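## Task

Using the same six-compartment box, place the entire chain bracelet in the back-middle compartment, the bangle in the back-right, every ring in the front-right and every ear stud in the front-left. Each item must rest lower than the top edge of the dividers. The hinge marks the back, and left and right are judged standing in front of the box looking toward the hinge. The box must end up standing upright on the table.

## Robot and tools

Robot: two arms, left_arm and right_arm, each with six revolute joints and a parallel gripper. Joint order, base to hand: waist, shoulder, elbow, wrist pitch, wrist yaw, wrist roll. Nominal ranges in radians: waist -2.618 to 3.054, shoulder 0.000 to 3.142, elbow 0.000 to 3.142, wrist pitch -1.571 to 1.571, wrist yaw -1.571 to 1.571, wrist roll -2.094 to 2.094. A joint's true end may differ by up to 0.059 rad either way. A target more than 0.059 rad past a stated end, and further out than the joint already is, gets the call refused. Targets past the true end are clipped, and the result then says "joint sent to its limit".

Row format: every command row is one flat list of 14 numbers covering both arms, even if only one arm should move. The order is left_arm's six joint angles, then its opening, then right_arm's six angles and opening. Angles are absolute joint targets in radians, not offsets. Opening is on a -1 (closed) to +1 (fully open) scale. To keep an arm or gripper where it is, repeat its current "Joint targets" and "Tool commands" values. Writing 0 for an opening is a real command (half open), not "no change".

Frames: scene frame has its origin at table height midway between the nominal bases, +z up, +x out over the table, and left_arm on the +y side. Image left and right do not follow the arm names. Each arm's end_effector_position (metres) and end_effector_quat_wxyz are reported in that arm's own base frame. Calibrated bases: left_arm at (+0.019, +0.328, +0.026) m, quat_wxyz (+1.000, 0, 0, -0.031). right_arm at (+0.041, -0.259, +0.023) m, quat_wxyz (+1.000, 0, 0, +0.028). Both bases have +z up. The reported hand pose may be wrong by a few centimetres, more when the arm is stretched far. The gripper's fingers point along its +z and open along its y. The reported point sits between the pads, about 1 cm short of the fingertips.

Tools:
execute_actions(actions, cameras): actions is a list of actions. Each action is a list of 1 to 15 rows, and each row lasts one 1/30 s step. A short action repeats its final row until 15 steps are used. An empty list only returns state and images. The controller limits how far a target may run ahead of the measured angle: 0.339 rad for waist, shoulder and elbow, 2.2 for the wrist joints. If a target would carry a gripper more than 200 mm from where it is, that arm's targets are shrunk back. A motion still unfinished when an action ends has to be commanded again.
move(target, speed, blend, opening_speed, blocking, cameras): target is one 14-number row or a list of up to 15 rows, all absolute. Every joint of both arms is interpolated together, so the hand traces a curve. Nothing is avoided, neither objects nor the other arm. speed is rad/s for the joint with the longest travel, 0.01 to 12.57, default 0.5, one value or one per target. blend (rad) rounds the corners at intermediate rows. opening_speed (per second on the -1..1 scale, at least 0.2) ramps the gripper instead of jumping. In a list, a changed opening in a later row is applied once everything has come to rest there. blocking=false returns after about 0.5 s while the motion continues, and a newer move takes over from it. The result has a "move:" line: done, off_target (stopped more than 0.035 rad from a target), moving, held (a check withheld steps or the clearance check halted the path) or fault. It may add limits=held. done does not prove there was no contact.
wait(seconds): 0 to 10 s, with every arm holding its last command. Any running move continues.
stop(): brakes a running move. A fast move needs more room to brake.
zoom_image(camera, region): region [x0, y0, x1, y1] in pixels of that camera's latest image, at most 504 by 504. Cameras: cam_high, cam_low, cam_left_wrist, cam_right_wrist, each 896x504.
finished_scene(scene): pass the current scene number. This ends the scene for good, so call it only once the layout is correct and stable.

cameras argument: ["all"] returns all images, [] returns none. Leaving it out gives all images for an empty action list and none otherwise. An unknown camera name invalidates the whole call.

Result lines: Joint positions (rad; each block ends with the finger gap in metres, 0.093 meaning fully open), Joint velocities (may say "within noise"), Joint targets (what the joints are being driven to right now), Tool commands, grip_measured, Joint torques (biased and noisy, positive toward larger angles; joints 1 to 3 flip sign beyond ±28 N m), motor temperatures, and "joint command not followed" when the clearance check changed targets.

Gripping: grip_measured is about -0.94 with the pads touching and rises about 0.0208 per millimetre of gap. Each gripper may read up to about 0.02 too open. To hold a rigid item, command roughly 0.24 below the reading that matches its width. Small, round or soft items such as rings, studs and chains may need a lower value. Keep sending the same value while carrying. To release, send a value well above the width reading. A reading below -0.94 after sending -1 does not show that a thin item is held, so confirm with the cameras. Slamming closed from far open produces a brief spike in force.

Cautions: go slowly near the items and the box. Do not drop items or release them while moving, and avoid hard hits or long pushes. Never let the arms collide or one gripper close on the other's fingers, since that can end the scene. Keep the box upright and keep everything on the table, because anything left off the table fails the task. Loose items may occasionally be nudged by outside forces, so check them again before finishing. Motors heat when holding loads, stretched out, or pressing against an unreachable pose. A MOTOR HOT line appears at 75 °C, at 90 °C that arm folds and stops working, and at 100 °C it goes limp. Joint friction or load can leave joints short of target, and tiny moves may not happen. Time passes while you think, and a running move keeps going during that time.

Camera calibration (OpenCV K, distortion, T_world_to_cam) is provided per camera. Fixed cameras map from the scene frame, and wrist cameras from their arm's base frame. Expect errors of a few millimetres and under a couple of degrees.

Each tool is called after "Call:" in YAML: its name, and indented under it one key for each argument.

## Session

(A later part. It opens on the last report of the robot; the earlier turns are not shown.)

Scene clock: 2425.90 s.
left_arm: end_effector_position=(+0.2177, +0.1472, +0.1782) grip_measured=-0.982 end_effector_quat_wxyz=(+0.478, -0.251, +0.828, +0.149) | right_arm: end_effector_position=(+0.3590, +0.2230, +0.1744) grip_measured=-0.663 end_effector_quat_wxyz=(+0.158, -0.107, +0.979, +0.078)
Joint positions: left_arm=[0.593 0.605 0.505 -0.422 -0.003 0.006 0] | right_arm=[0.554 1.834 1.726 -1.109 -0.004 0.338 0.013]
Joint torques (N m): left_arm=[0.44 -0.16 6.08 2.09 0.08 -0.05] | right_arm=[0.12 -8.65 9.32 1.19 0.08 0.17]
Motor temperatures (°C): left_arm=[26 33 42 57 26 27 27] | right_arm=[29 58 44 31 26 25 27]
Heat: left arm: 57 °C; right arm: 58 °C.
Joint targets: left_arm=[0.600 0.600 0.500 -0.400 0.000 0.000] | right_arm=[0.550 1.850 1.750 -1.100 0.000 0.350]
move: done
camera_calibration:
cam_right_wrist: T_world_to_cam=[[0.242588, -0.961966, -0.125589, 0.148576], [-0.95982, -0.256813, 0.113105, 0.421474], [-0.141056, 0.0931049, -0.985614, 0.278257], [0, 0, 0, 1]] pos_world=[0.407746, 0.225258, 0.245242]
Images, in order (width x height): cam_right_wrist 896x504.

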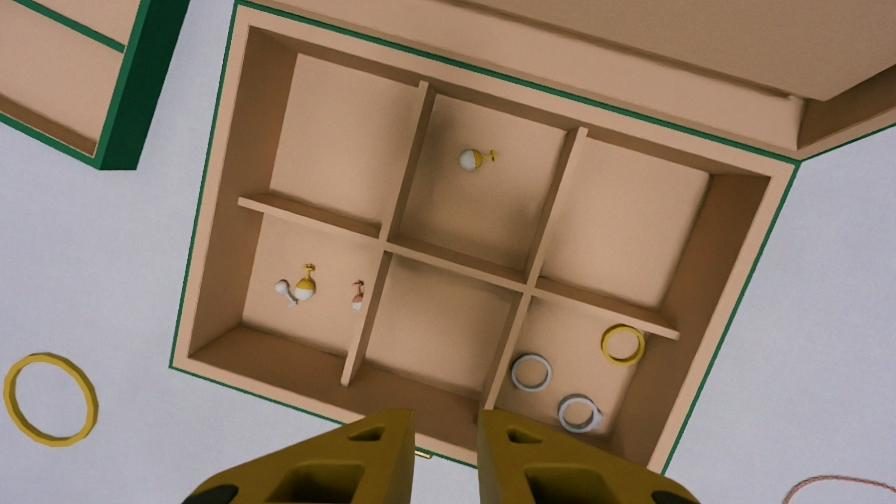

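Call:
move:
  target:
    - [0.6,0.6,0.5,-0.4,0,0,-1, 0.53,1.95,1.8,-1.0,0,-1.2,-0.66]
    - [0.6,0.6,0.5,-0.4,0,0,-1, 0.537,2.161,1.738,-0.867,0,-1.36,-0.66]
  speed: [0.5,0.25]
  cameras: ["cam_right_wrist","cam_low"]

Scene clock: 2463.57 s.
left_arm: end_effector_position=(+0.2177, +0.1472, +0.1782) grip_measured=-0.982 end_effector_quat_wxyz=(+0.478, -0.251, +0.828, +0.149) | right_arm: end_effector_position=(+0.4124, +0.2459, +0.0604) grip_measured=-0.662 end_effector_quat_wxyz=(-0.129, +0.800, -0.583, +0.054)
Joint positions: left_arm=[0.593 0.605 0.505 -0.422 -0.003 0.006 0] | right_arm=[0.537 2.149 1.744 -0.886 -0.003 -1.345 0.013]
Joint torques (N m): left_arm=[0.44 -0.14 6.06 2.09 0.08 -0.05] | right_arm=[0.5 -11.73 6.34 1.1 -0.01 -0.1]
Motor temperatures (°C): left_arm=[26 33 41 57 26 27 27] | right_arm=[29 59 45 32 26 25 27]
Heat: left arm: 57 °C; right arm: 59 °C.
Joint targets: left_arm=[0.600 0.600 0.500 -0.400 0.000 0.000] | right_arm=[0.537 2.161 1.738 -0.867 0.000 -1.360]
move: done
camera_calibration:
cam_right_wrist: T_world_to_cam=[[0.919724, 0.294254, 0.25985, -0.468041], [0.189551, -0.912528, 0.362442, 0.163643], [0.343771, -0.284091, -0.89505, 0.0586262], [0, 0, 0, 1]] pos_world=[0.379296, 0.303707, 0.114783]
Images, in order (width x height): cam_low 896x504, cam_right_wrist 896x504.

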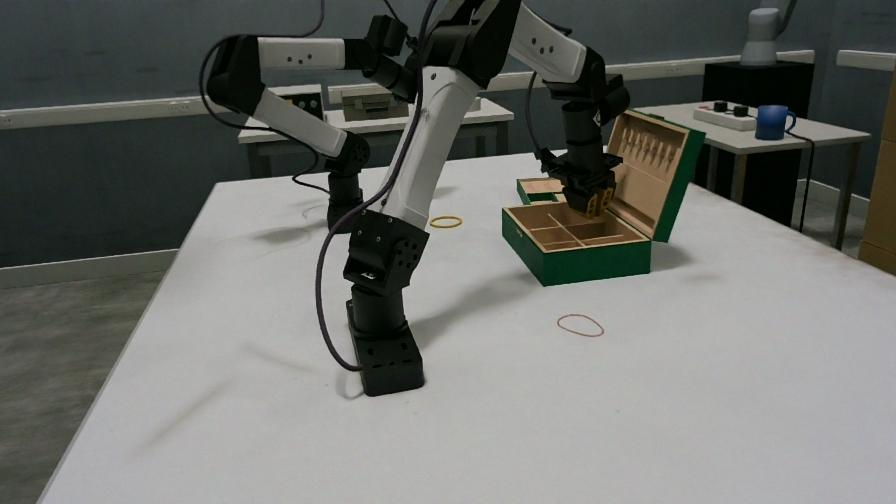

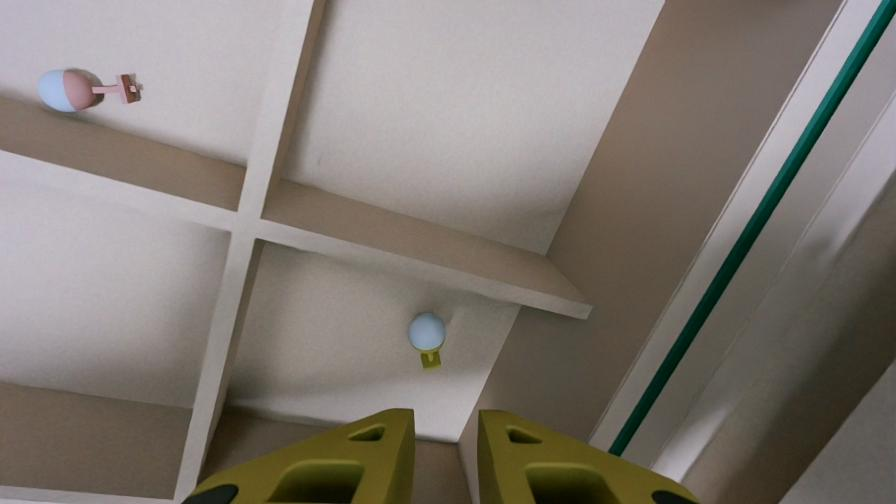

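Call:
move:
  target: [0.6,0.6,0.5,-0.4,0,0,-1, 0.522,2.1945,1.682,-0.775,0,-1.37,-0.66]
  speed: 0.15
  cameras: ["cam_right_wrist"]

Scene clock: 2484.67 s.
left_arm: end_effector_position=(+0.2177, +0.1472, +0.1782) grip_measured=-0.982 end_effector_quat_wxyz=(+0.478, -0.251, +0.828, +0.149) | right_arm: end_effector_position=(+0.4185, +0.2443, +0.0373) grip_measured=-0.662 end_effector_quat_wxyz=(-0.133, +0.800, -0.582, +0.057)
Joint positions: left_arm=[0.593 0.605 0.505 -0.422 -0.003 0.006 0] | right_arm=[0.528 2.176 1.691 -0.794 -0.002 -1.356 0.013]
Joint torques (N m): left_arm=[0.43 -0.16 6.06 2.09 0.08 -0.05] | right_arm=[0.02 -11.26 5.98 1.14 -0.02 -0.08]
Motor temperatures (°C): left_arm=[26 32 41 57 26 27 27] | right_arm=[29 65 44 32 26 25 27]
Heat: left arm: 57 °C; right arm: 65 °C.
Joint targets: left_arm=[0.600 0.600 0.500 -0.400 0.000 0.000] | right_arm=[0.522 2.194 1.682 -0.775 0.000 -1.370]
move: done
camera_calibration:
cam_right_wrist: T_world_to_cam=[[0.916456, 0.294443, 0.270948, -0.466285], [0.186405, -0.913336, 0.362036, 0.170945], [0.354065, -0.281284, -0.891918, 0.0302214], [0, 0, 0, 1]] pos_world=[0.384764, 0.301925, 0.0914055]
Images, in order (width x height): cam_right_wrist 896x504.

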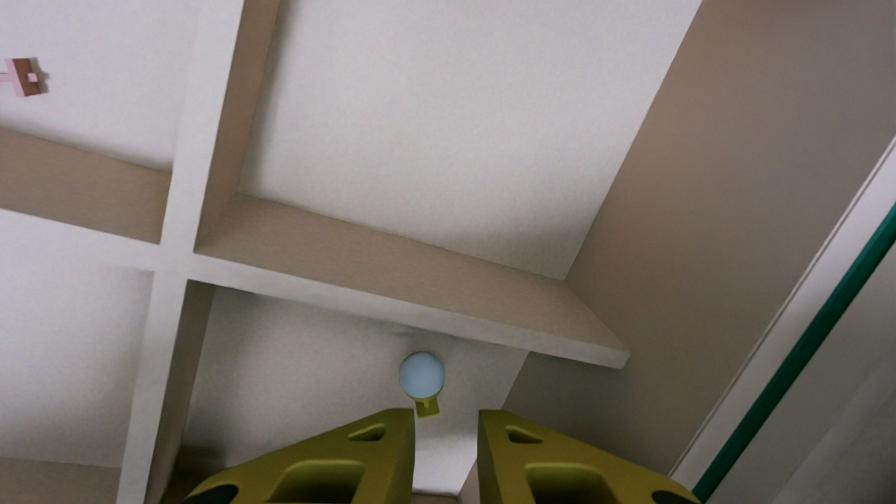

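Call:
move:
  target: [0.6,0.6,0.5,-0.4,0,0,-1, 0.519,2.2105,1.62,-0.695,0,-1.37,-0.66]
  speed: 0.12
  cameras: ["cam_right_wrist"]

Scene clock: 2497.93 s.
left_arm: end_effector_position=(+0.2177, +0.1472, +0.1782) grip_measured=-0.982 end_effector_quat_wxyz=(+0.478, -0.251, +0.828, +0.149) | right_arm: end_effector_position=(+0.4194, +0.2442, +0.0315) grip_measured=-0.662 end_effector_quat_wxyz=(-0.141, +0.799, -0.581, +0.062)
Joint positions: left_arm=[0.593 0.605 0.505 -0.422 -0.003 0.006 0] | right_arm=[0.528 2.17 1.652 -0.743 0.001 -1.356 0.013]
Joint torques (N m): left_arm=[0.44 -0.16 6.06 2.09 0.08 -0.05] | right_arm=[-0.25 -9.16 3.78 1.46 -0.04 -0.07]
Motor temperatures (°C): left_arm=[26 32 41 58 26 27 27] | right_arm=[29 66 44 32 26 25 27]
Heat: left arm: 58 °C; right arm: 66 °C.
Joint targets: left_arm=[0.600 0.600 0.500 -0.400 0.000 0.000] | right_arm=[0.519 2.211 1.620 -0.695 0.000 -1.370]
move: off_target (right_arm); right_arm: the wrist pitch is farthest, 0.048 rad from its target
camera_calibration:
cam_right_wrist: T_world_to_cam=[[0.911709, 0.292561, 0.288436, -0.463632], [0.180095, -0.915618, 0.359456, 0.176019], [0.36926, -0.275774, -0.887466, 0.0168809], [0, 0, 0, 1]] pos_world=[0.384764, 0.301462, 0.0854383]
Images, in order (width x height): cam_right_wrist 896x504.

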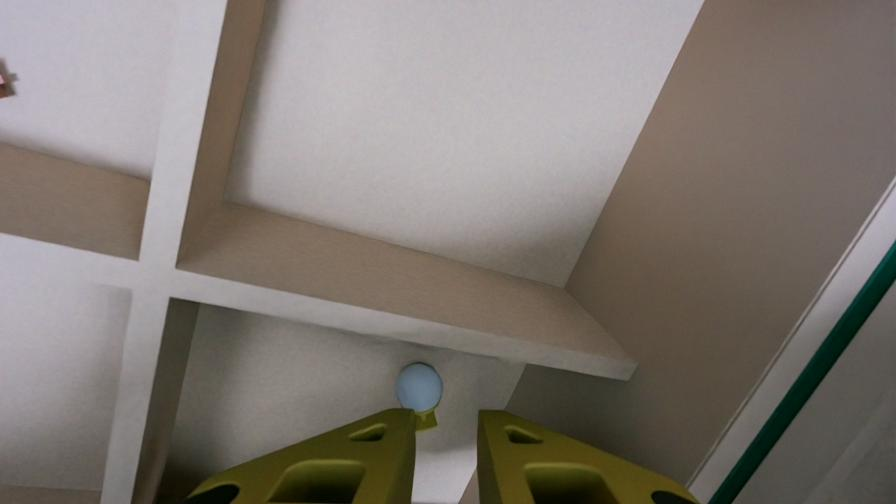

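Call:
move:
  target:
    - [0.6,0.6,0.5,-0.4,0,0,-1, 0.522,2.16,1.70,-0.81,0,-1.37,-1]
    - [0.6,0.6,0.5,-0.4,0,0,-1, 0.522,2.185,1.655,-0.76,0,-1.37,-1]
  speed: [0.2,0.08]
  cameras: ["cam_right_wrist"]

Scene clock: 2527.87 s.
left_arm: end_effector_position=(+0.2177, +0.1472, +0.1782) grip_measured=-0.982 end_effector_quat_wxyz=(+0.478, -0.251, +0.828, +0.149) | right_arm: end_effector_position=(+0.4151, +0.2405, +0.0258) grip_measured=-0.973 end_effector_quat_wxyz=(-0.124, +0.801, -0.583, +0.055)
Joint positions: left_arm=[0.593 0.605 0.505 -0.422 -0.003 0.006 0] | right_arm=[0.526 2.185 1.664 -0.778 0.002 -1.357 0]
Joint torques (N m): left_arm=[0.42 -0.16 6.08 2.09 0.08 -0.05] | right_arm=[0.16 -13.01 5.85 1.07 -0.05 -0.07]
Motor temperatures (°C): left_arm=[26 32 41 58 26 27 27] | right_arm=[29 61 42 32 26 25 27]
Heat: left arm: 58 °C; right arm: 61 °C.
Joint targets: left_arm=[0.600 0.600 0.500 -0.400 0.000 0.000] | right_arm=[0.522 2.185 1.655 -0.760 0.000 -1.370]
move: done
camera_calibration:
cam_right_wrist: T_world_to_cam=[[0.920868, 0.296251, 0.25345, -0.460754], [0.19016, -0.908806, 0.371363, 0.169303], [0.340353, -0.29378, -0.893226, 0.0288672], [0, 0, 0, 1]] pos_world=[0.382274, 0.298843, 0.07969]
Images, in order (width x height): cam_right_wrist 896x504.

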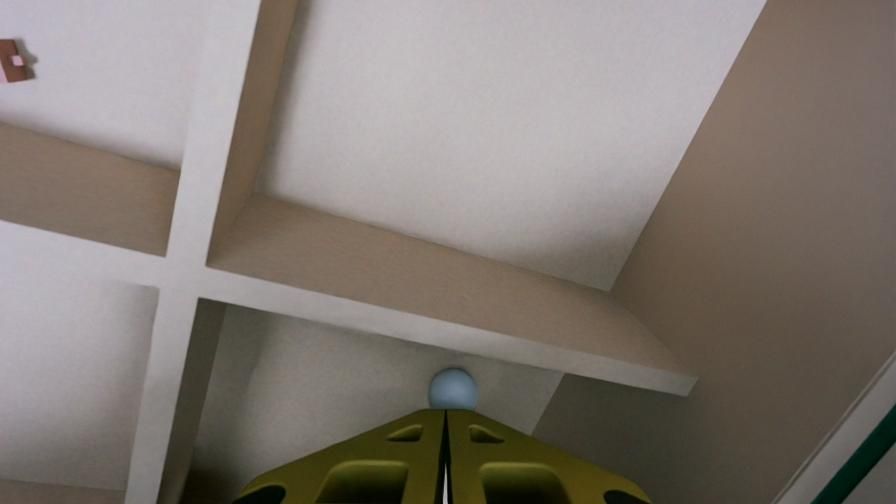

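Call:
move:
  target:
    - [0.6,0.6,0.5,-0.4,0,0,-1, 0.519,2.195,1.675,-0.765,0,-1.37,-1]
    - [0.6,0.6,0.5,-0.4,0,0,-1, 0.519,2.211,1.660,-0.739,0,-1.37,-1]
    - [0.6,0.6,0.5,-0.4,0,0,-1, 0.545,2.10,1.478,-0.668,0,-1.35,-1]
  speed: [0.1,0.08,0.05]
  cameras: ["cam_right_wrist"]

Call:
move:
  target:
    - [0.6,0.6,0.5,-0.4,0,0,-1, 0.545,2.0,1.6,-0.95,0,-1.2,-1]
    - [0.6,0.6,0.5,-0.4,0,0,-1, 0.55,1.85,1.75,-1.10,0,0.35,-0.66]
  speed: 0.5
  cameras: ["cam_right_wrist"]

Scene clock: 2547.47 s.
left_arm: end_effector_position=(+0.2177, +0.1472, +0.1782) grip_measured=-0.982 end_effector_quat_wxyz=(+0.478, -0.251, +0.828, +0.149) | right_arm: end_effector_position=(+0.4059, +0.2364, +0.0120) grip_measured=-0.973 end_effector_quat_wxyz=(-0.144, +0.799, -0.580, +0.070)
Joint positions: left_arm=[0.593 0.605 0.505 -0.422 -0.003 0.006 0] | right_arm=[0.532 2.128 1.5 -0.621 0.012 -1.355 0]
Joint torques (N m): left_arm=[0.44 -0.16 6.08 2.09 0.08 -0.05] | right_arm=[1.62 -15.02 4.55 0.49 -0.14 0.13]
Motor temperatures (°C): left_arm=[26 32 41 58 26 27 27] | right_arm=[29 64 42 32 26 25 27]
Heat: left arm: 58 °C; right arm: 64 °C.
Joint targets: left_arm=[0.600 0.600 0.500 -0.400 0.000 0.000] | right_arm=[0.545 2.100 1.478 -0.668 0.000 -1.350]
move: off_target (right_arm); right_arm: the wrist pitch is farthest, 0.047 rad from its target
camera_calibration:
cam_right_wrist: T_world_to_cam=[[0.907259, 0.293055, 0.301661, -0.441873], [0.174047, -0.914581, 0.365034, 0.180473], [0.382868, -0.278677, -0.880767, -0.00253813], [0, 0, 0, 1]] pos_world=[0.370454, 0.293843, 0.0651815]
Images, in order (width x height): cam_right_wrist 896x504.

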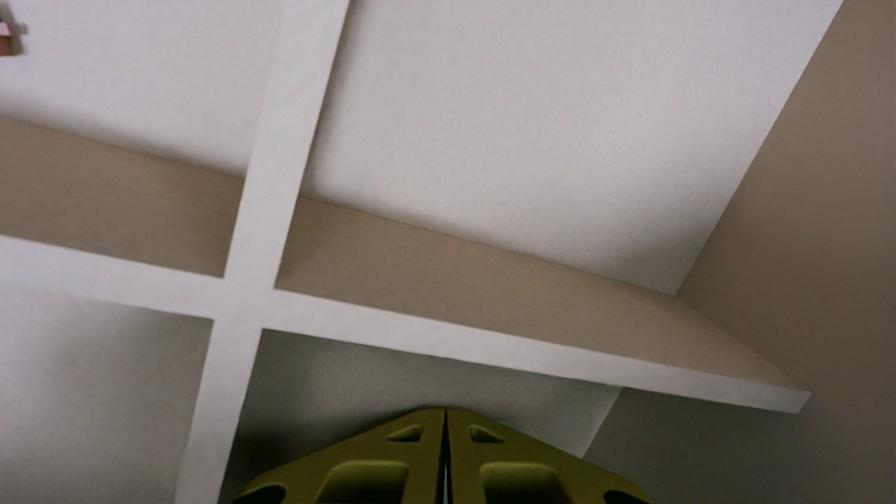

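Scene clock: 2552.50 s.
left_arm: end_effector_position=(+0.2177, +0.1472, +0.1782) grip_measured=-0.982 end_effector_quat_wxyz=(+0.478, -0.251, +0.828, +0.149) | right_arm: end_effector_position=(+0.3700, +0.2218, +0.1576) grip_measured=-0.663 end_effector_quat_wxyz=(+0.152, -0.101, +0.981, +0.067)
Joint positions: left_arm=[0.593 0.605 0.505 -0.422 -0.003 0.006 0] | right_arm=[0.543 1.882 1.728 -1.084 0.008 0.337 0.013]
Joint torques (N m): left_arm=[0.44 -0.16 6.08 2.09 0.08 -0.05] | right_arm=[1.06 -13.64 9.2 0.85 -0.03 0.17]
Motor temperatures (°C): left_arm=[26 32 41 58 26 27 27] | right_arm=[29 66 42 32 26 25 27]
Heat: left arm: 58 °C; right arm: 66 °C.
Joint targets: left_arm=[0.600 0.600 0.500 -0.400 0.000 0.000] | right_arm=[0.550 1.850 1.750 -1.100 0.000 0.350]
move: done
camera_calibration:
cam_right_wrist: T_world_to_cam=[[0.226924, -0.967844, -0.10855, 0.147048], [-0.962154, -0.240055, 0.12897, 0.428169], [-0.150881, 0.0751749, -0.985689, 0.270974], [0, 0, 0, 1]] pos_world=[0.419481, 0.224733, 0.227837]
Images, in order (width x height): cam_right_wrist 896x504.

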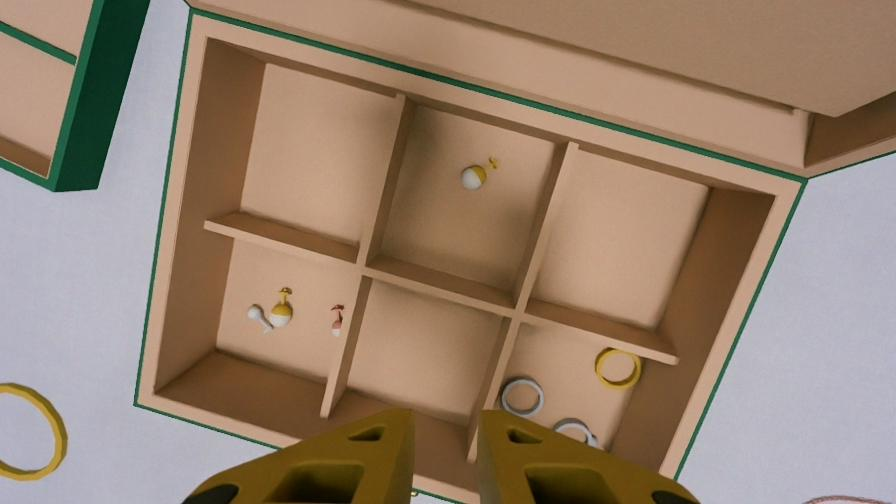

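Call:
move:
  target:
    - [0.6,0.6,0.5,-0.4,0,0,-1, 0.52,1.85,1.5,-0.75,0,0.8,-0.66]
    - [0.6,0.6,0.5,-0.4,0,0,-1, 0.514,2.019,1.45,-0.551,0,0.9,-0.66]
  speed: [0.5,0.2]
  cameras: ["cam_right_wrist","cam_low"]

Scene clock: 2580.47 s.
left_arm: end_effector_position=(+0.2177, +0.1472, +0.1782) grip_measured=-0.982 end_effector_quat_wxyz=(+0.478, -0.251, +0.828, +0.149) | right_arm: end_effector_position=(+0.4139, +0.2365, +0.0586) grip_measured=-0.662 end_effector_quat_wxyz=(+0.171, +0.178, +0.959, +0.143)
Joint positions: left_arm=[0.593 0.605 0.505 -0.422 -0.003 0.006 0] | right_arm=[0.52 2.004 1.458 -0.575 0.003 0.887 0.013]
Joint torques (N m): left_arm=[0.43 -0.14 6.06 2.09 0.08 -0.05] | right_arm=[-0.08 -10.3 6.27 1.51 0.03 0.16]
Motor temperatures (°C): left_arm=[26 32 41 58 26 27 27] | right_arm=[29 69 44 32 26 25 27]
Heat: left arm: 58 °C; right arm: 69 °C.
Joint targets: left_arm=[0.600 0.600 0.500 -0.400 0.000 0.000] | right_arm=[0.514 2.019 1.450 -0.551 0.000 0.900]
move: done
camera_calibration:
cam_right_wrist: T_world_to_cam=[[-0.282529, -0.896249, -0.34193, 0.34822], [-0.958462, 0.249229, 0.13869, 0.368904], [-0.0390819, 0.366911, -0.929435, 0.0603117], [0, 0, 0, 1]] pos_world=[0.45432, 0.198021, 0.123959]
Images, in order (width x height): cam_low 896x504, cam_right_wrist 896x504.

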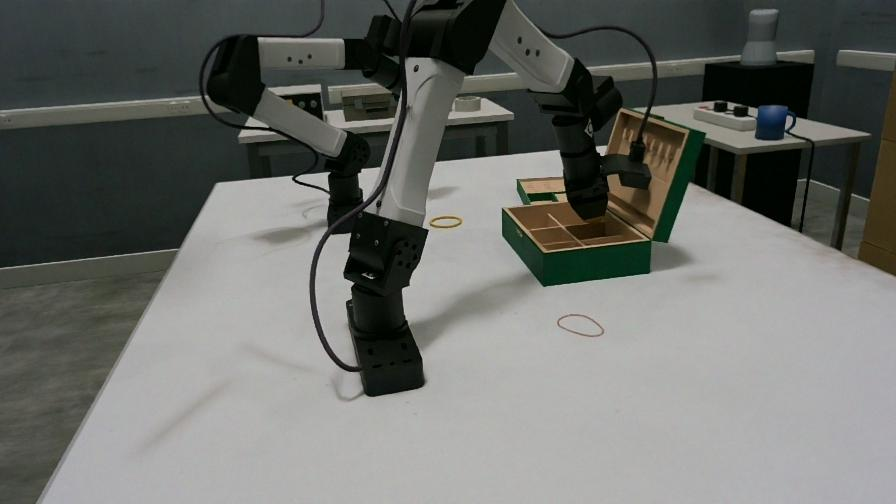

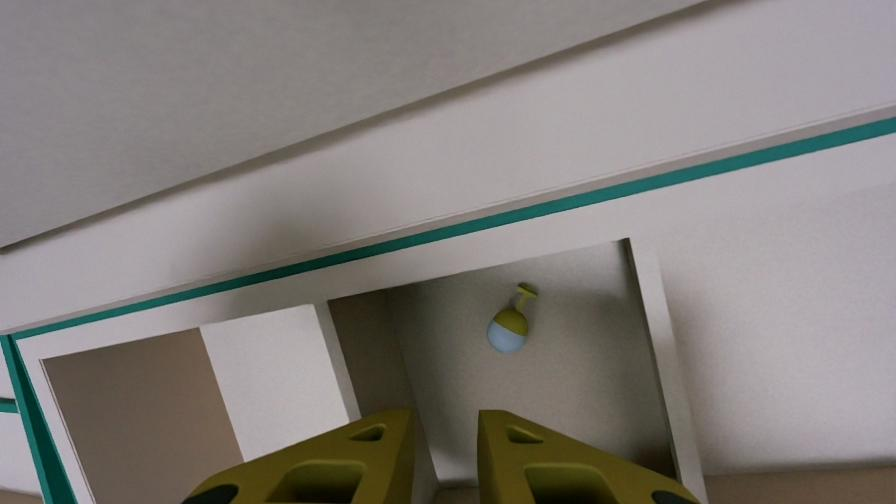

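Call:
move:
  target: [0.6,0.6,0.5,-0.4,0,0,-1, 0.498,2.061,1.407,-0.468,0,0.88,-0.66]
  speed: 0.15
  cameras: ["cam_right_wrist"]

Scene clock: 2592.53 s.
left_arm: end_effector_position=(+0.2177, +0.1472, +0.1782) grip_measured=-0.982 end_effector_quat_wxyz=(+0.478, -0.251, +0.828, +0.149) | right_arm: end_effector_position=(+0.4173, +0.2332, +0.0378) grip_measured=-0.662 end_effector_quat_wxyz=(+0.171, +0.183, +0.958, +0.142)
Joint positions: left_arm=[0.593 0.605 0.505 -0.422 -0.003 0.006 0] | right_arm=[0.51 2.036 1.417 -0.503 0.002 0.887 0.013]
Joint torques (N m): left_arm=[0.43 -0.16 6.08 2.09 0.08 -0.05] | right_arm=[-0.61 -9.47 5.89 1.59 0.04 -0.04]
Motor temperatures (°C): left_arm=[26 32 41 58 26 27 27] | right_arm=[29 68 44 33 26 25 27]
Heat: left arm: 58 °C; right arm: 68 °C.
Joint targets: left_arm=[0.600 0.600 0.500 -0.400 0.000 0.000] | right_arm=[0.498 2.061 1.407 -0.468 0.000 0.880]
move: done
camera_calibration:
cam_right_wrist: T_world_to_cam=[[-0.291794, -0.892936, -0.342813, 0.342241], [-0.955804, 0.258726, 0.139644, 0.372577], [-0.0359986, 0.36841, -0.928966, 0.0406529], [0, 0, 0, 1]] pos_world=[0.457437, 0.194228, 0.103062]
Images, in order (width x height): cam_right_wrist 896x504.

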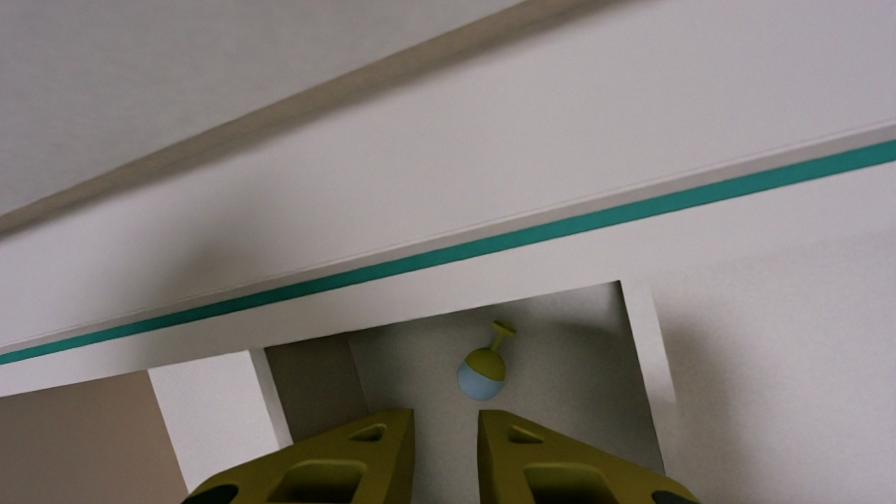

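Call:
move:
  target: [0.6,0.6,0.5,-0.4,0,0,-1, 0.487,2.0894,1.369,-0.402,0,0.87,-0.66]
  speed: 0.12
  cameras: ["cam_right_wrist"]

Scene clock: 2605.10 s.
left_arm: end_effector_position=(+0.2177, +0.1472, +0.1782) grip_measured=-0.982 end_effector_quat_wxyz=(+0.478, -0.251, +0.828, +0.149) | right_arm: end_effector_position=(+0.4222, +0.2336, +0.0282) grip_measured=-0.662 end_effector_quat_wxyz=(+0.180, +0.183, +0.954, +0.153)
Joint positions: left_arm=[0.593 0.605 0.505 -0.422 -0.003 0.006 0] | right_arm=[0.504 2.05 1.384 -0.429 -0.005 0.885 0.013]
Joint torques (N m): left_arm=[0.43 -0.16 6.08 2.09 0.08 -0.05] | right_arm=[-0.94 -8.13 5.38 1.59 0.13 -0.11]
Motor temperatures (°C): left_arm=[26 32 41 58 26 27 27] | right_arm=[29 67 43 33 26 25 27]
Heat: left arm: 58 °C; right arm: 67 °C.
Joint targets: left_arm=[0.600 0.600 0.500 -0.400 0.000 0.000] | right_arm=[0.487 2.089 1.369 -0.402 0.000 0.870]
move: off_target (right_arm); right_arm: the shoulder is farthest, 0.040 rad from its target
camera_calibration:
cam_right_wrist: T_world_to_cam=[[-0.285512, -0.886274, -0.364693, 0.337158], [-0.958233, 0.257447, 0.124539, 0.38016], [-0.0164865, 0.385018, -0.922762, 0.0194966], [0, 0, 0, 1]] pos_world=[0.460866, 0.193437, 0.0936051]
Images, in order (width x height): cam_right_wrist 896x504.

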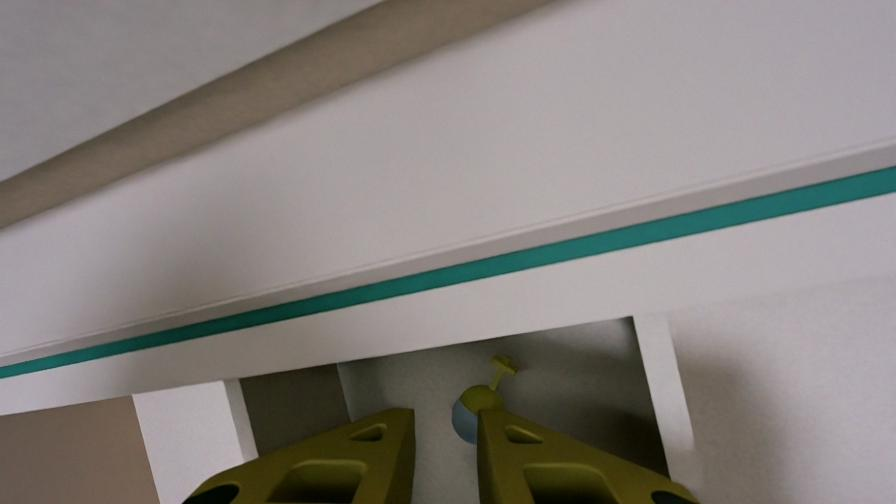

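Call:
move:
  target:
    - [0.6,0.6,0.5,-0.4,0,0,-1, 0.487,2.045,1.40,-0.475,0,0.87,-0.66]
    - [0.6,0.6,0.5,-0.4,0,0,-1, 0.481,2.045,1.40,-0.475,0,0.865,-0.64]
  speed: 0.12
  cameras: ["cam_right_wrist"]

Scene clock: 2614.17 s.
left_arm: end_effector_position=(+0.2177, +0.1472, +0.1782) grip_measured=-0.982 end_effector_quat_wxyz=(+0.478, -0.251, +0.828, +0.149) | right_arm: end_effector_position=(+0.4216, +0.2334, +0.0287) grip_measured=-0.643 end_effector_quat_wxyz=(+0.175, +0.182, +0.955, +0.154)
Joint positions: left_arm=[0.593 0.605 0.505 -0.422 -0.003 0.006 0] | right_arm=[0.5 2.05 1.388 -0.438 -0.015 0.881 0.014]
Joint torques (N m): left_arm=[0.43 -0.16 6.06 2.09 0.08 -0.05] | right_arm=[-1.18 -12.36 7.9 0.91 0.2 -0.13]
Motor temperatures (°C): left_arm=[26 32 41 58 26 27 27] | right_arm=[29 65 43 33 26 25 27]
Heat: left arm: 58 °C; right arm: 65 °C.
Joint targets: left_arm=[0.600 0.600 0.500 -0.400 0.000 0.000] | right_arm=[0.481 2.045 1.400 -0.475 0.000 0.865]
move: off_target (right_arm); target 2's new numbers were sent with right_arm's wrist pitch 0.037 rad from that target; right_arm: the wrist pitch is farthest, 0.037 rad from its target
camera_calibration:
cam_right_wrist: T_world_to_cam=[[-0.284001, -0.88626, -0.365905, 0.336371], [-0.958498, 0.252475, 0.132429, 0.380714], [-0.0249846, 0.388329, -0.921182, 0.0227417], [0, 0, 0, 1]] pos_world=[0.461011, 0.19316, 0.0936117]
Images, in order (width x height): cam_right_wrist 896x504.

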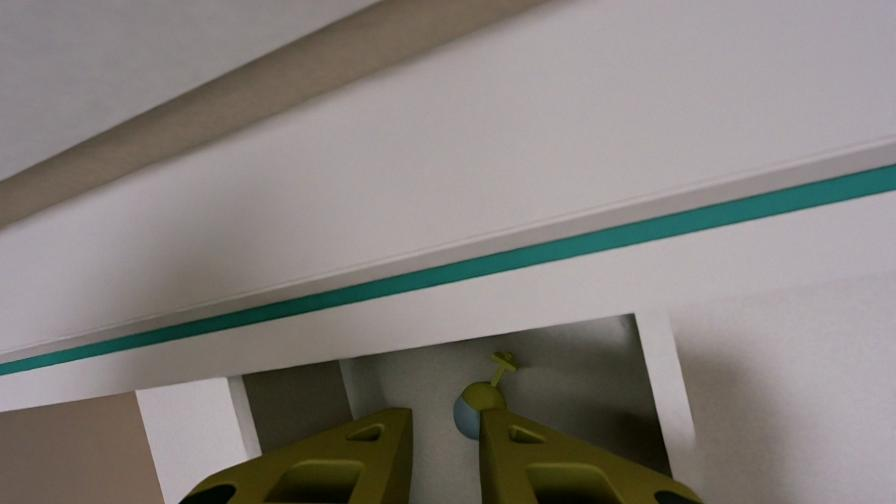

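Call:
move:
  target:
    - [0.6,0.6,0.5,-0.4,0,0,-1, 0.49,1.97,1.45,-0.60,0,0.865,-0.64]
    - [0.6,0.6,0.5,-0.4,0,0,-1, 0.484,2.0,1.44,-0.56,0,0.78,-0.64]
  speed: 0.2
  cameras: ["cam_right_wrist"]

Scene clock: 2625.60 s.
left_arm: end_effector_position=(+0.2177, +0.1472, +0.1782) grip_measured=-0.982 end_effector_quat_wxyz=(+0.478, -0.251, +0.828, +0.149) | right_arm: end_effector_position=(+0.4123, +0.2226, +0.0492) grip_measured=-0.642 end_effector_quat_wxyz=(+0.164, +0.146, +0.967, +0.131)
Joint positions: left_arm=[0.593 0.605 0.505 -0.422 -0.003 0.006 0] | right_arm=[0.49 2.004 1.429 -0.573 -0.013 0.792 0.014]
Joint torques (N m): left_arm=[0.43 -0.16 6.06 2.09 0.08 -0.05] | right_arm=[-0.02 -11.99 7.91 1.34 0.18 -0.08]
Motor temperatures (°C): left_arm=[26 32 41 59 26 27 27] | right_arm=[29 67 43 32 26 25 27]
Heat: left arm: 59 °C; right arm: 67 °C.
Joint targets: left_arm=[0.600 0.600 0.500 -0.400 0.000 0.000] | right_arm=[0.484 2.000 1.440 -0.560 0.000 0.780]
move: done
camera_calibration:
cam_right_wrist: T_world_to_cam=[[-0.228896, -0.923379, -0.308186, 0.314314], [-0.970866, 0.193489, 0.141356, 0.389587], [-0.0708944, 0.331563, -0.940766, 0.0782276], [0, 0, 0, 1]] pos_world=[0.455728, 0.188912, 0.11539]
Images, in order (width x height): cam_right_wrist 896x504.

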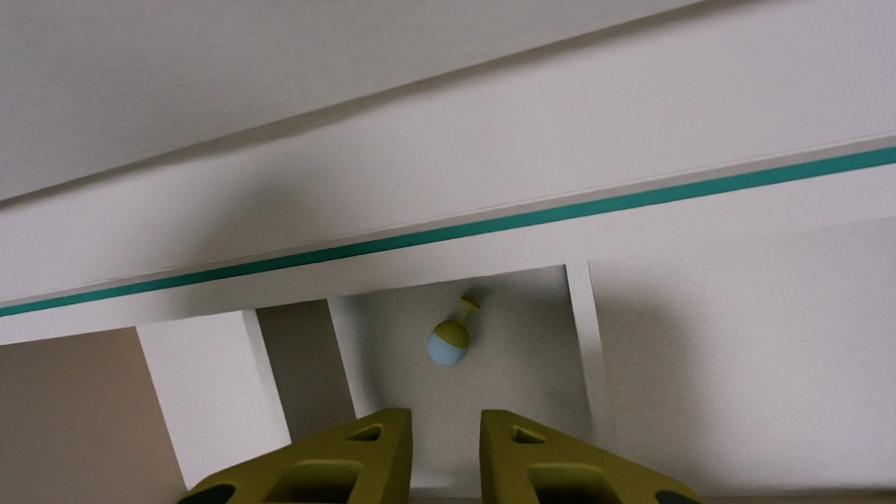

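Call:
move:
  target:
    - [0.6,0.6,0.5,-0.4,0,0,-1,0.489,2.05,1.40,-0.50,0,0.78,-0.64]
    - [0.6,0.6,0.5,-0.4,0,0,-1,0.489,2.079,1.387,-0.458,0,0.78,-0.64]
  speed: 0.15
  cameras: ["cam_right_wrist"]

Scene clock: 2675.20 s.
left_arm: end_effector_position=(+0.2177, +0.1472, +0.1782) grip_measured=-0.982 end_effector_quat_wxyz=(+0.478, -0.251, +0.828, +0.149) | right_arm: end_effector_position=(+0.4195, +0.2264, +0.0317) grip_measured=-0.642 end_effector_quat_wxyz=(+0.174, +0.144, +0.965, +0.137)
Joint positions: left_arm=[0.593 0.605 0.505 -0.422 -0.003 0.006 0] | right_arm=[0.491 2.042 1.402 -0.485 -0.012 0.79 0.014]
Joint torques (N m): left_arm=[0.43 -0.16 6.06 2.09 0.08 -0.05] | right_arm=[0.36 -8.36 5.37 1.54 0.17 -0.07]
Motor temperatures (°C): left_arm=[26 32 41 59 26 27 27] | right_arm=[29 71 43 33 26 25 27]
Heat: left arm: 59 °C; right arm: 71 °C.
Joint targets: left_arm=[0.600 0.600 0.500 -0.400 0.000 0.000] | right_arm=[0.489 2.079 1.387 -0.458 0.000 0.780]
move: off_target (right_arm); right_arm: the shoulder is farthest, 0.037 rad from its target
camera_calibration:
cam_right_wrist: T_world_to_cam=[[-0.220954, -0.920907, -0.321107, 0.310665], [-0.973898, 0.190789, 0.122975, 0.400819], [-0.051985, 0.339897, -0.939025, 0.0510548], [0, 0, 0, 1]] pos_world=[0.461653, 0.192268, 0.0984076]
Images, in order (width x height): cam_right_wrist 896x504.

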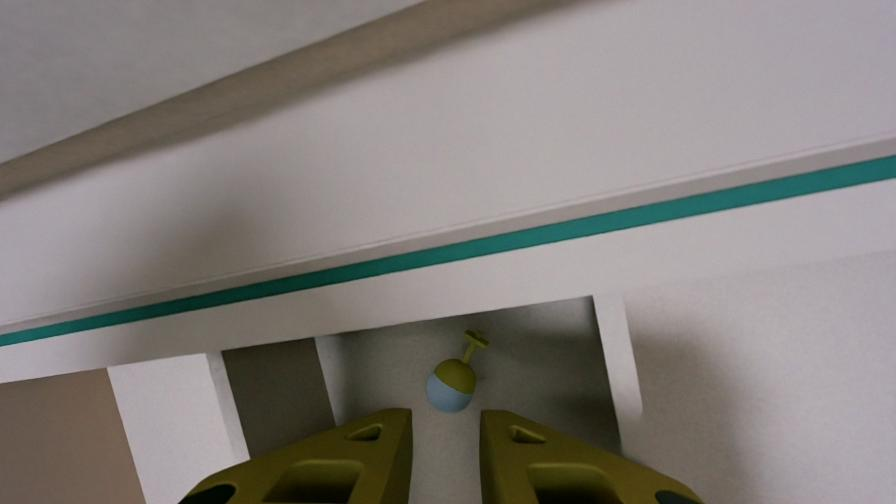

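Call:
move:
  target: [0.6,0.6,0.5,-0.4,0,0,-1,0.487,2.125,1.38,-0.405,0,0.78,-0.64]
  speed: 0.12
  cameras: ["cam_right_wrist"]

Scene clock: 2686.03 s.
left_arm: end_effector_position=(+0.2177, +0.1472, +0.1782) grip_measured=-0.982 end_effector_quat_wxyz=(+0.478, -0.251, +0.828, +0.149) | right_arm: end_effector_position=(+0.4286, +0.2316, +0.0262) grip_measured=-0.642 end_effector_quat_wxyz=(+0.187, +0.143, +0.961, +0.146)
Joint positions: left_arm=[0.593 0.605 0.505 -0.422 -0.003 0.006 0] | right_arm=[0.491 2.068 1.402 -0.426 -0.012 0.79 0.014]
Joint torques (N m): left_arm=[0.43 -0.14 6.06 2.09 0.08 -0.05] | right_arm=[0.13 -6.64 4.74 1.54 0.17 -0.07]
Motor temperatures (°C): left_arm=[26 32 40 59 26 27 27] | right_arm=[29 69 43 34 26 25 27]
Heat: left arm: 59 °C; right arm: 69 °C.
Joint targets: left_arm=[0.600 0.600 0.500 -0.400 0.000 0.000] | right_arm=[0.487 2.125 1.380 -0.405 0.000 0.780]
move: off_target (right_arm); right_arm: the shoulder is farthest, 0.057 rad from its target
camera_calibration:
cam_right_wrist: T_world_to_cam=[[-0.21062, -0.915978, -0.341503, 0.310659], [-0.977259, 0.188509, 0.0970994, 0.411947], [-0.0245645, 0.354188, -0.934852, 0.0294716], [0, 0, 0, 1]] pos_world=[0.468734, 0.196462, 0.0936426]
Images, in order (width x height): cam_right_wrist 896x504.

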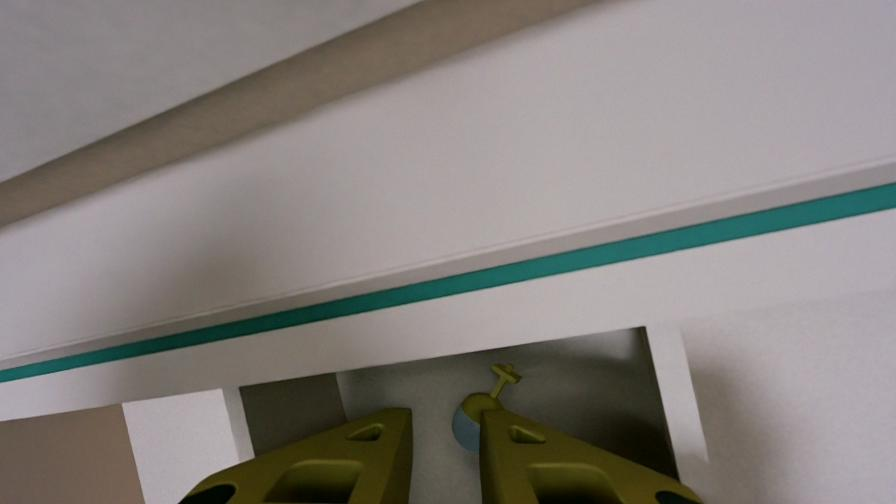

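Call:
move:
  target:
    - [0.6,0.6,0.5,-0.4,0,0,-1,0.472,2.0,1.40,-0.51,0,0.765,-0.64]
    - [0.6,0.6,0.5,-0.4,0,0,-1,0.476,2.05,1.40,-0.46,0,0.765,-0.64]
    - [0.6,0.6,0.5,-0.4,0,0,-1,0.476,2.1,1.39,-0.421,0,0.765,-0.64]
  speed: 0.15
  cameras: ["cam_right_wrist"]

Scene clock: 2704.47 s.
left_arm: end_effector_position=(+0.2177, +0.1472, +0.1782) grip_measured=-0.982 end_effector_quat_wxyz=(+0.478, -0.251, +0.828, +0.149) | right_arm: end_effector_position=(+0.4278, +0.2269, +0.0283) grip_measured=-0.642 end_effector_quat_wxyz=(+0.185, +0.139, +0.962, +0.141)
Joint positions: left_arm=[0.593 0.605 0.505 -0.422 -0.003 0.006 0] | right_arm=[0.484 2.059 1.402 -0.443 -0.011 0.773 0.014]
Joint torques (N m): left_arm=[0.43 -0.17 6.06 2.09 0.08 -0.05] | right_arm=[-0.18 -8.13 5.7 1.53 0.16 -0.05]
Motor temperatures (°C): left_arm=[26 32 40 59 26 27 27] | right_arm=[29 63 42 33 26 25 27]
Heat: left arm: 59 °C; right arm: 63 °C.
Joint targets: left_arm=[0.600 0.600 0.500 -0.400 0.000 0.000] | right_arm=[0.476 2.100 1.390 -0.421 0.000 0.765]
move: off_target (right_arm); right_arm: the shoulder is farthest, 0.041 rad from its target
camera_calibration:
cam_right_wrist: T_world_to_cam=[[-0.205249, -0.92112, -0.330772, 0.305475], [-0.978239, 0.182596, 0.098526, 0.413649], [-0.0303568, 0.343797, -0.938553, 0.037965], [0, 0, 0, 1]] pos_world=[0.468498, 0.192797, 0.0959197]
Images, in order (width x height): cam_right_wrist 896x504.

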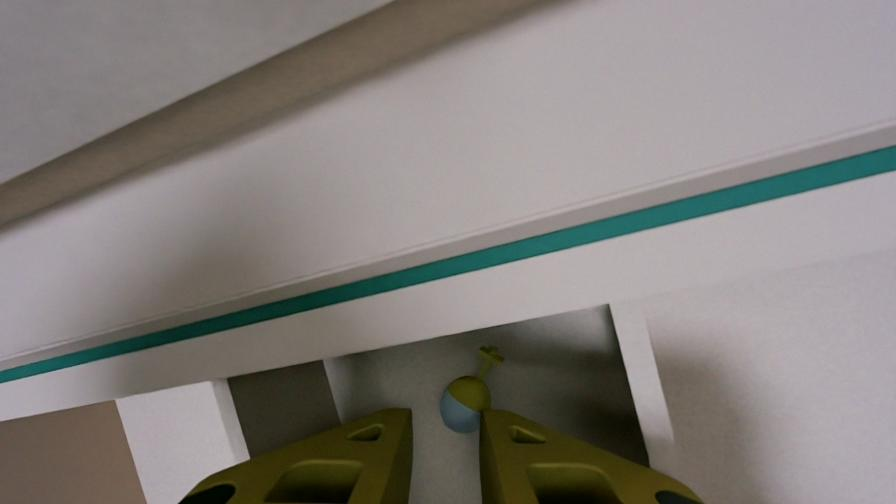

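Call:
move:
  target:
    - [0.6,0.6,0.5,-0.4,0,0,-1,0.465,1.93,1.25,-0.31,0,0.765,-0.64]
    - [0.6,0.6,0.5,-0.4,0,0,-1,0.469,1.97,1.25,-0.27,0,0.765,-0.64]
    - [0.6,0.6,0.5,-0.4,0,0,-1,0.469,2.035,1.245,-0.215,0,0.765,-0.64]
  speed: 0.15
  cameras: ["cam_right_wrist"]

Scene clock: 2729.03 s.
left_arm: end_effector_position=(+0.2177, +0.1472, +0.1782) grip_measured=-0.982 end_effector_quat_wxyz=(+0.478, -0.251, +0.828, +0.149) | right_arm: end_effector_position=(+0.4341, +0.2266, +0.0317) grip_measured=-0.642 end_effector_quat_wxyz=(+0.236, +0.137, +0.945, +0.182)
Joint positions: left_arm=[0.593 0.605 0.505 -0.422 -0.003 0.006 0] | right_arm=[0.474 2.005 1.259 -0.22 -0.021 0.77 0.014]
Joint torques (N m): left_arm=[0.44 -0.16 6.06 2.09 0.08 -0.05] | right_arm=[0.08 -8.66 5.42 1.62 0.26 -0.02]
Motor temperatures (°C): left_arm=[26 32 40 59 26 27 27] | right_arm=[29 64 42 34 26 25 27]
Heat: left arm: 59 °C; right arm: 64 °C.
Joint targets: left_arm=[0.600 0.600 0.500 -0.400 0.000 0.000] | right_arm=[0.469 2.035 1.245 -0.215 0.000 0.765]
move: done
camera_calibration:
cam_right_wrist: T_world_to_cam=[[-0.162899, -0.89537, -0.414459, 0.286088], [-0.983491, 0.180907, -0.00426815, 0.425367], [0.0788, 0.406922, -0.910058, -0.0211542], [0, 0, 0, 1]] pos_world=[0.466615, 0.187811, 0.101136]
Images, in order (width x height): cam_right_wrist 896x504.

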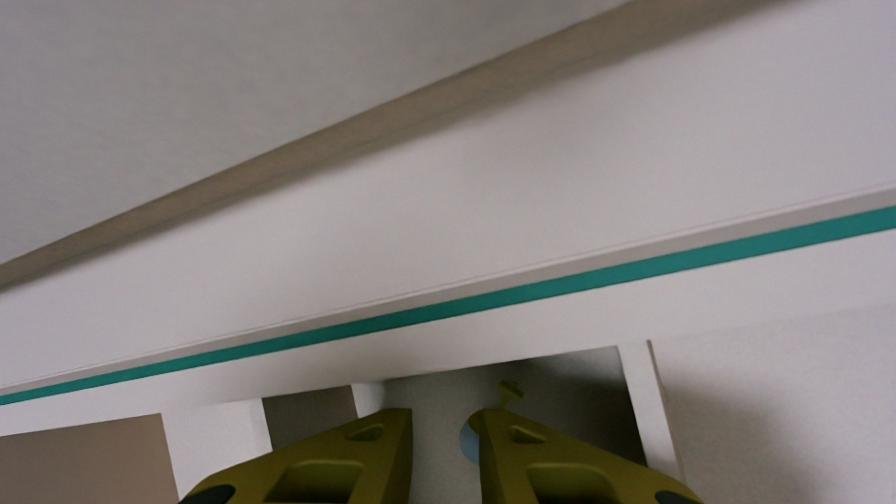

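Call:
move:
  target:
    - [0.6,0.6,0.5,-0.4,0,0,-1,0.467,1.96,1.245,-0.28,0,0.765,-0.64]
    - [0.6,0.6,0.5,-0.4,0,0,-1,0.467,2.052,1.237,-0.227,0,0.765,-0.64]
  speed: 0.15
  cameras: ["cam_right_wrist"]

Scene clock: 2751.20 s.
left_arm: end_effector_position=(+0.2177, +0.1472, +0.1782) grip_measured=-0.982 end_effector_quat_wxyz=(+0.478, -0.251, +0.828, +0.149) | right_arm: end_effector_position=(+0.4340, +0.2281, +0.0293) grip_measured=-0.642 end_effector_quat_wxyz=(+0.235, +0.136, +0.945, +0.184)
Joint positions: left_arm=[0.593 0.605 0.505 -0.422 -0.003 0.006 0] | right_arm=[0.475 2.011 1.257 -0.211 -0.027 0.77 0.014]
Joint torques (N m): left_arm=[0.43 -0.16 6.08 2.09 0.08 -0.05] | right_arm=[-0.17 -7.6 4.82 1.38 0.31 -0.02]
Motor temperatures (°C): left_arm=[26 31 40 59 26 27 27] | right_arm=[29 62 42 35 26 25 27]
Heat: left arm: 59 °C; right arm: 62 °C.
Joint targets: left_arm=[0.600 0.600 0.500 -0.400 0.000 0.000] | right_arm=[0.467 2.052 1.237 -0.227 0.000 0.765]
move: off_target (right_arm); right_arm: the shoulder is farthest, 0.041 rad from its target
camera_calibration:
cam_right_wrist: T_world_to_cam=[[-0.160027, -0.894188, -0.418113, 0.284941], [-0.98422, 0.176938, -0.00170745, 0.426148], [0.0755069, 0.411242, -0.908394, -0.0234702], [0, 0, 0, 1]] pos_world=[0.466794, 0.189041, 0.0985447]
Images, in order (width x height): cam_right_wrist 896x504.

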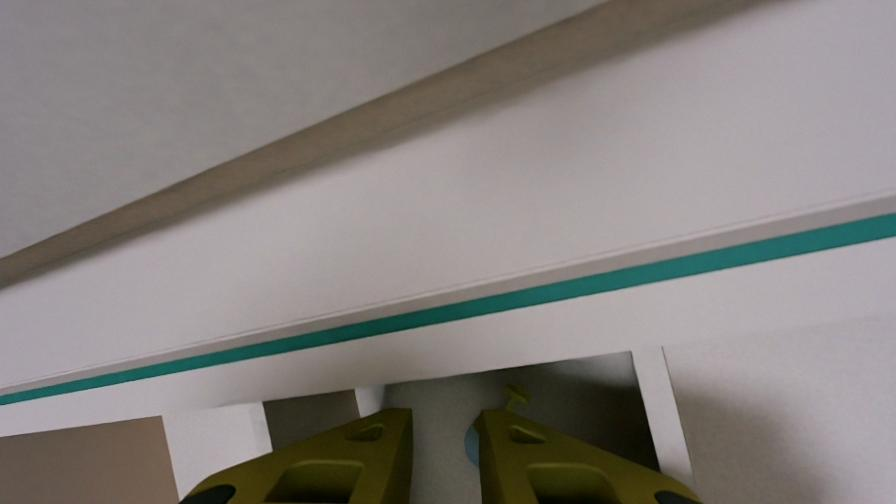

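Call:
move:
  target:
    - [0.6,0.6,0.5,-0.4,0,0,-1,0.452,1.95,1.245,-0.28,0,0.765,-0.62]
    - [0.6,0.6,0.5,-0.4,0,0,-1,0.459,1.98,1.245,-0.26,0,0.765,-0.62]
    - [0.6,0.6,0.5,-0.4,0,0,-1,0.459,2.072,1.235,-0.2,0,0.765,-0.62]
  speed: 0.15
  cameras: ["cam_right_wrist"]

Scene clock: 2769.87 s.
left_arm: end_effector_position=(+0.2177, +0.1472, +0.1782) grip_measured=-0.982 end_effector_quat_wxyz=(+0.478, -0.251, +0.828, +0.149) | right_arm: end_effector_position=(+0.4415, +0.2276, +0.0301) grip_measured=-0.622 end_effector_quat_wxyz=(+0.246, +0.139, +0.940, +0.191)
Joint positions: left_arm=[0.593 0.605 0.505 -0.422 -0.003 0.006 0] | right_arm=[0.467 2.02 1.257 -0.175 -0.028 0.77 0.015]
Joint torques (N m): left_arm=[0.43 -0.16 6.06 2.09 0.08 -0.05] | right_arm=[-0.14 -6.65 4.63 1.33 0.32 -0.02]
Motor temperatures (°C): left_arm=[26 31 40 59 26 27 27] | right_arm=[29 60 42 34 27 25 27]
Heat: left arm: 59 °C; right arm: 60 °C.
Joint targets: left_arm=[0.600 0.600 0.500 -0.400 0.000 0.000] | right_arm=[0.459 2.072 1.235 -0.200 0.000 0.765]
move: off_target (right_arm); right_arm: the shoulder is farthest, 0.052 rad from its target
camera_calibration:
cam_right_wrist: T_world_to_cam=[[-0.15646, -0.887464, -0.433506, 0.283402], [-0.982557, 0.184517, -0.0231183, 0.431839], [0.100506, 0.422327, -0.900854, -0.0368976], [0, 0, 0, 1]] pos_world=[0.472356, 0.18741, 0.0996005]
Images, in order (width x height): cam_right_wrist 896x504.

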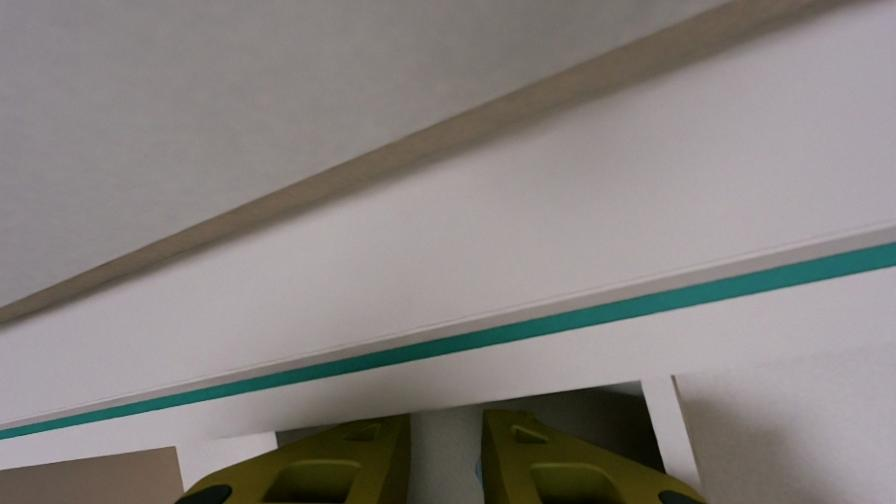

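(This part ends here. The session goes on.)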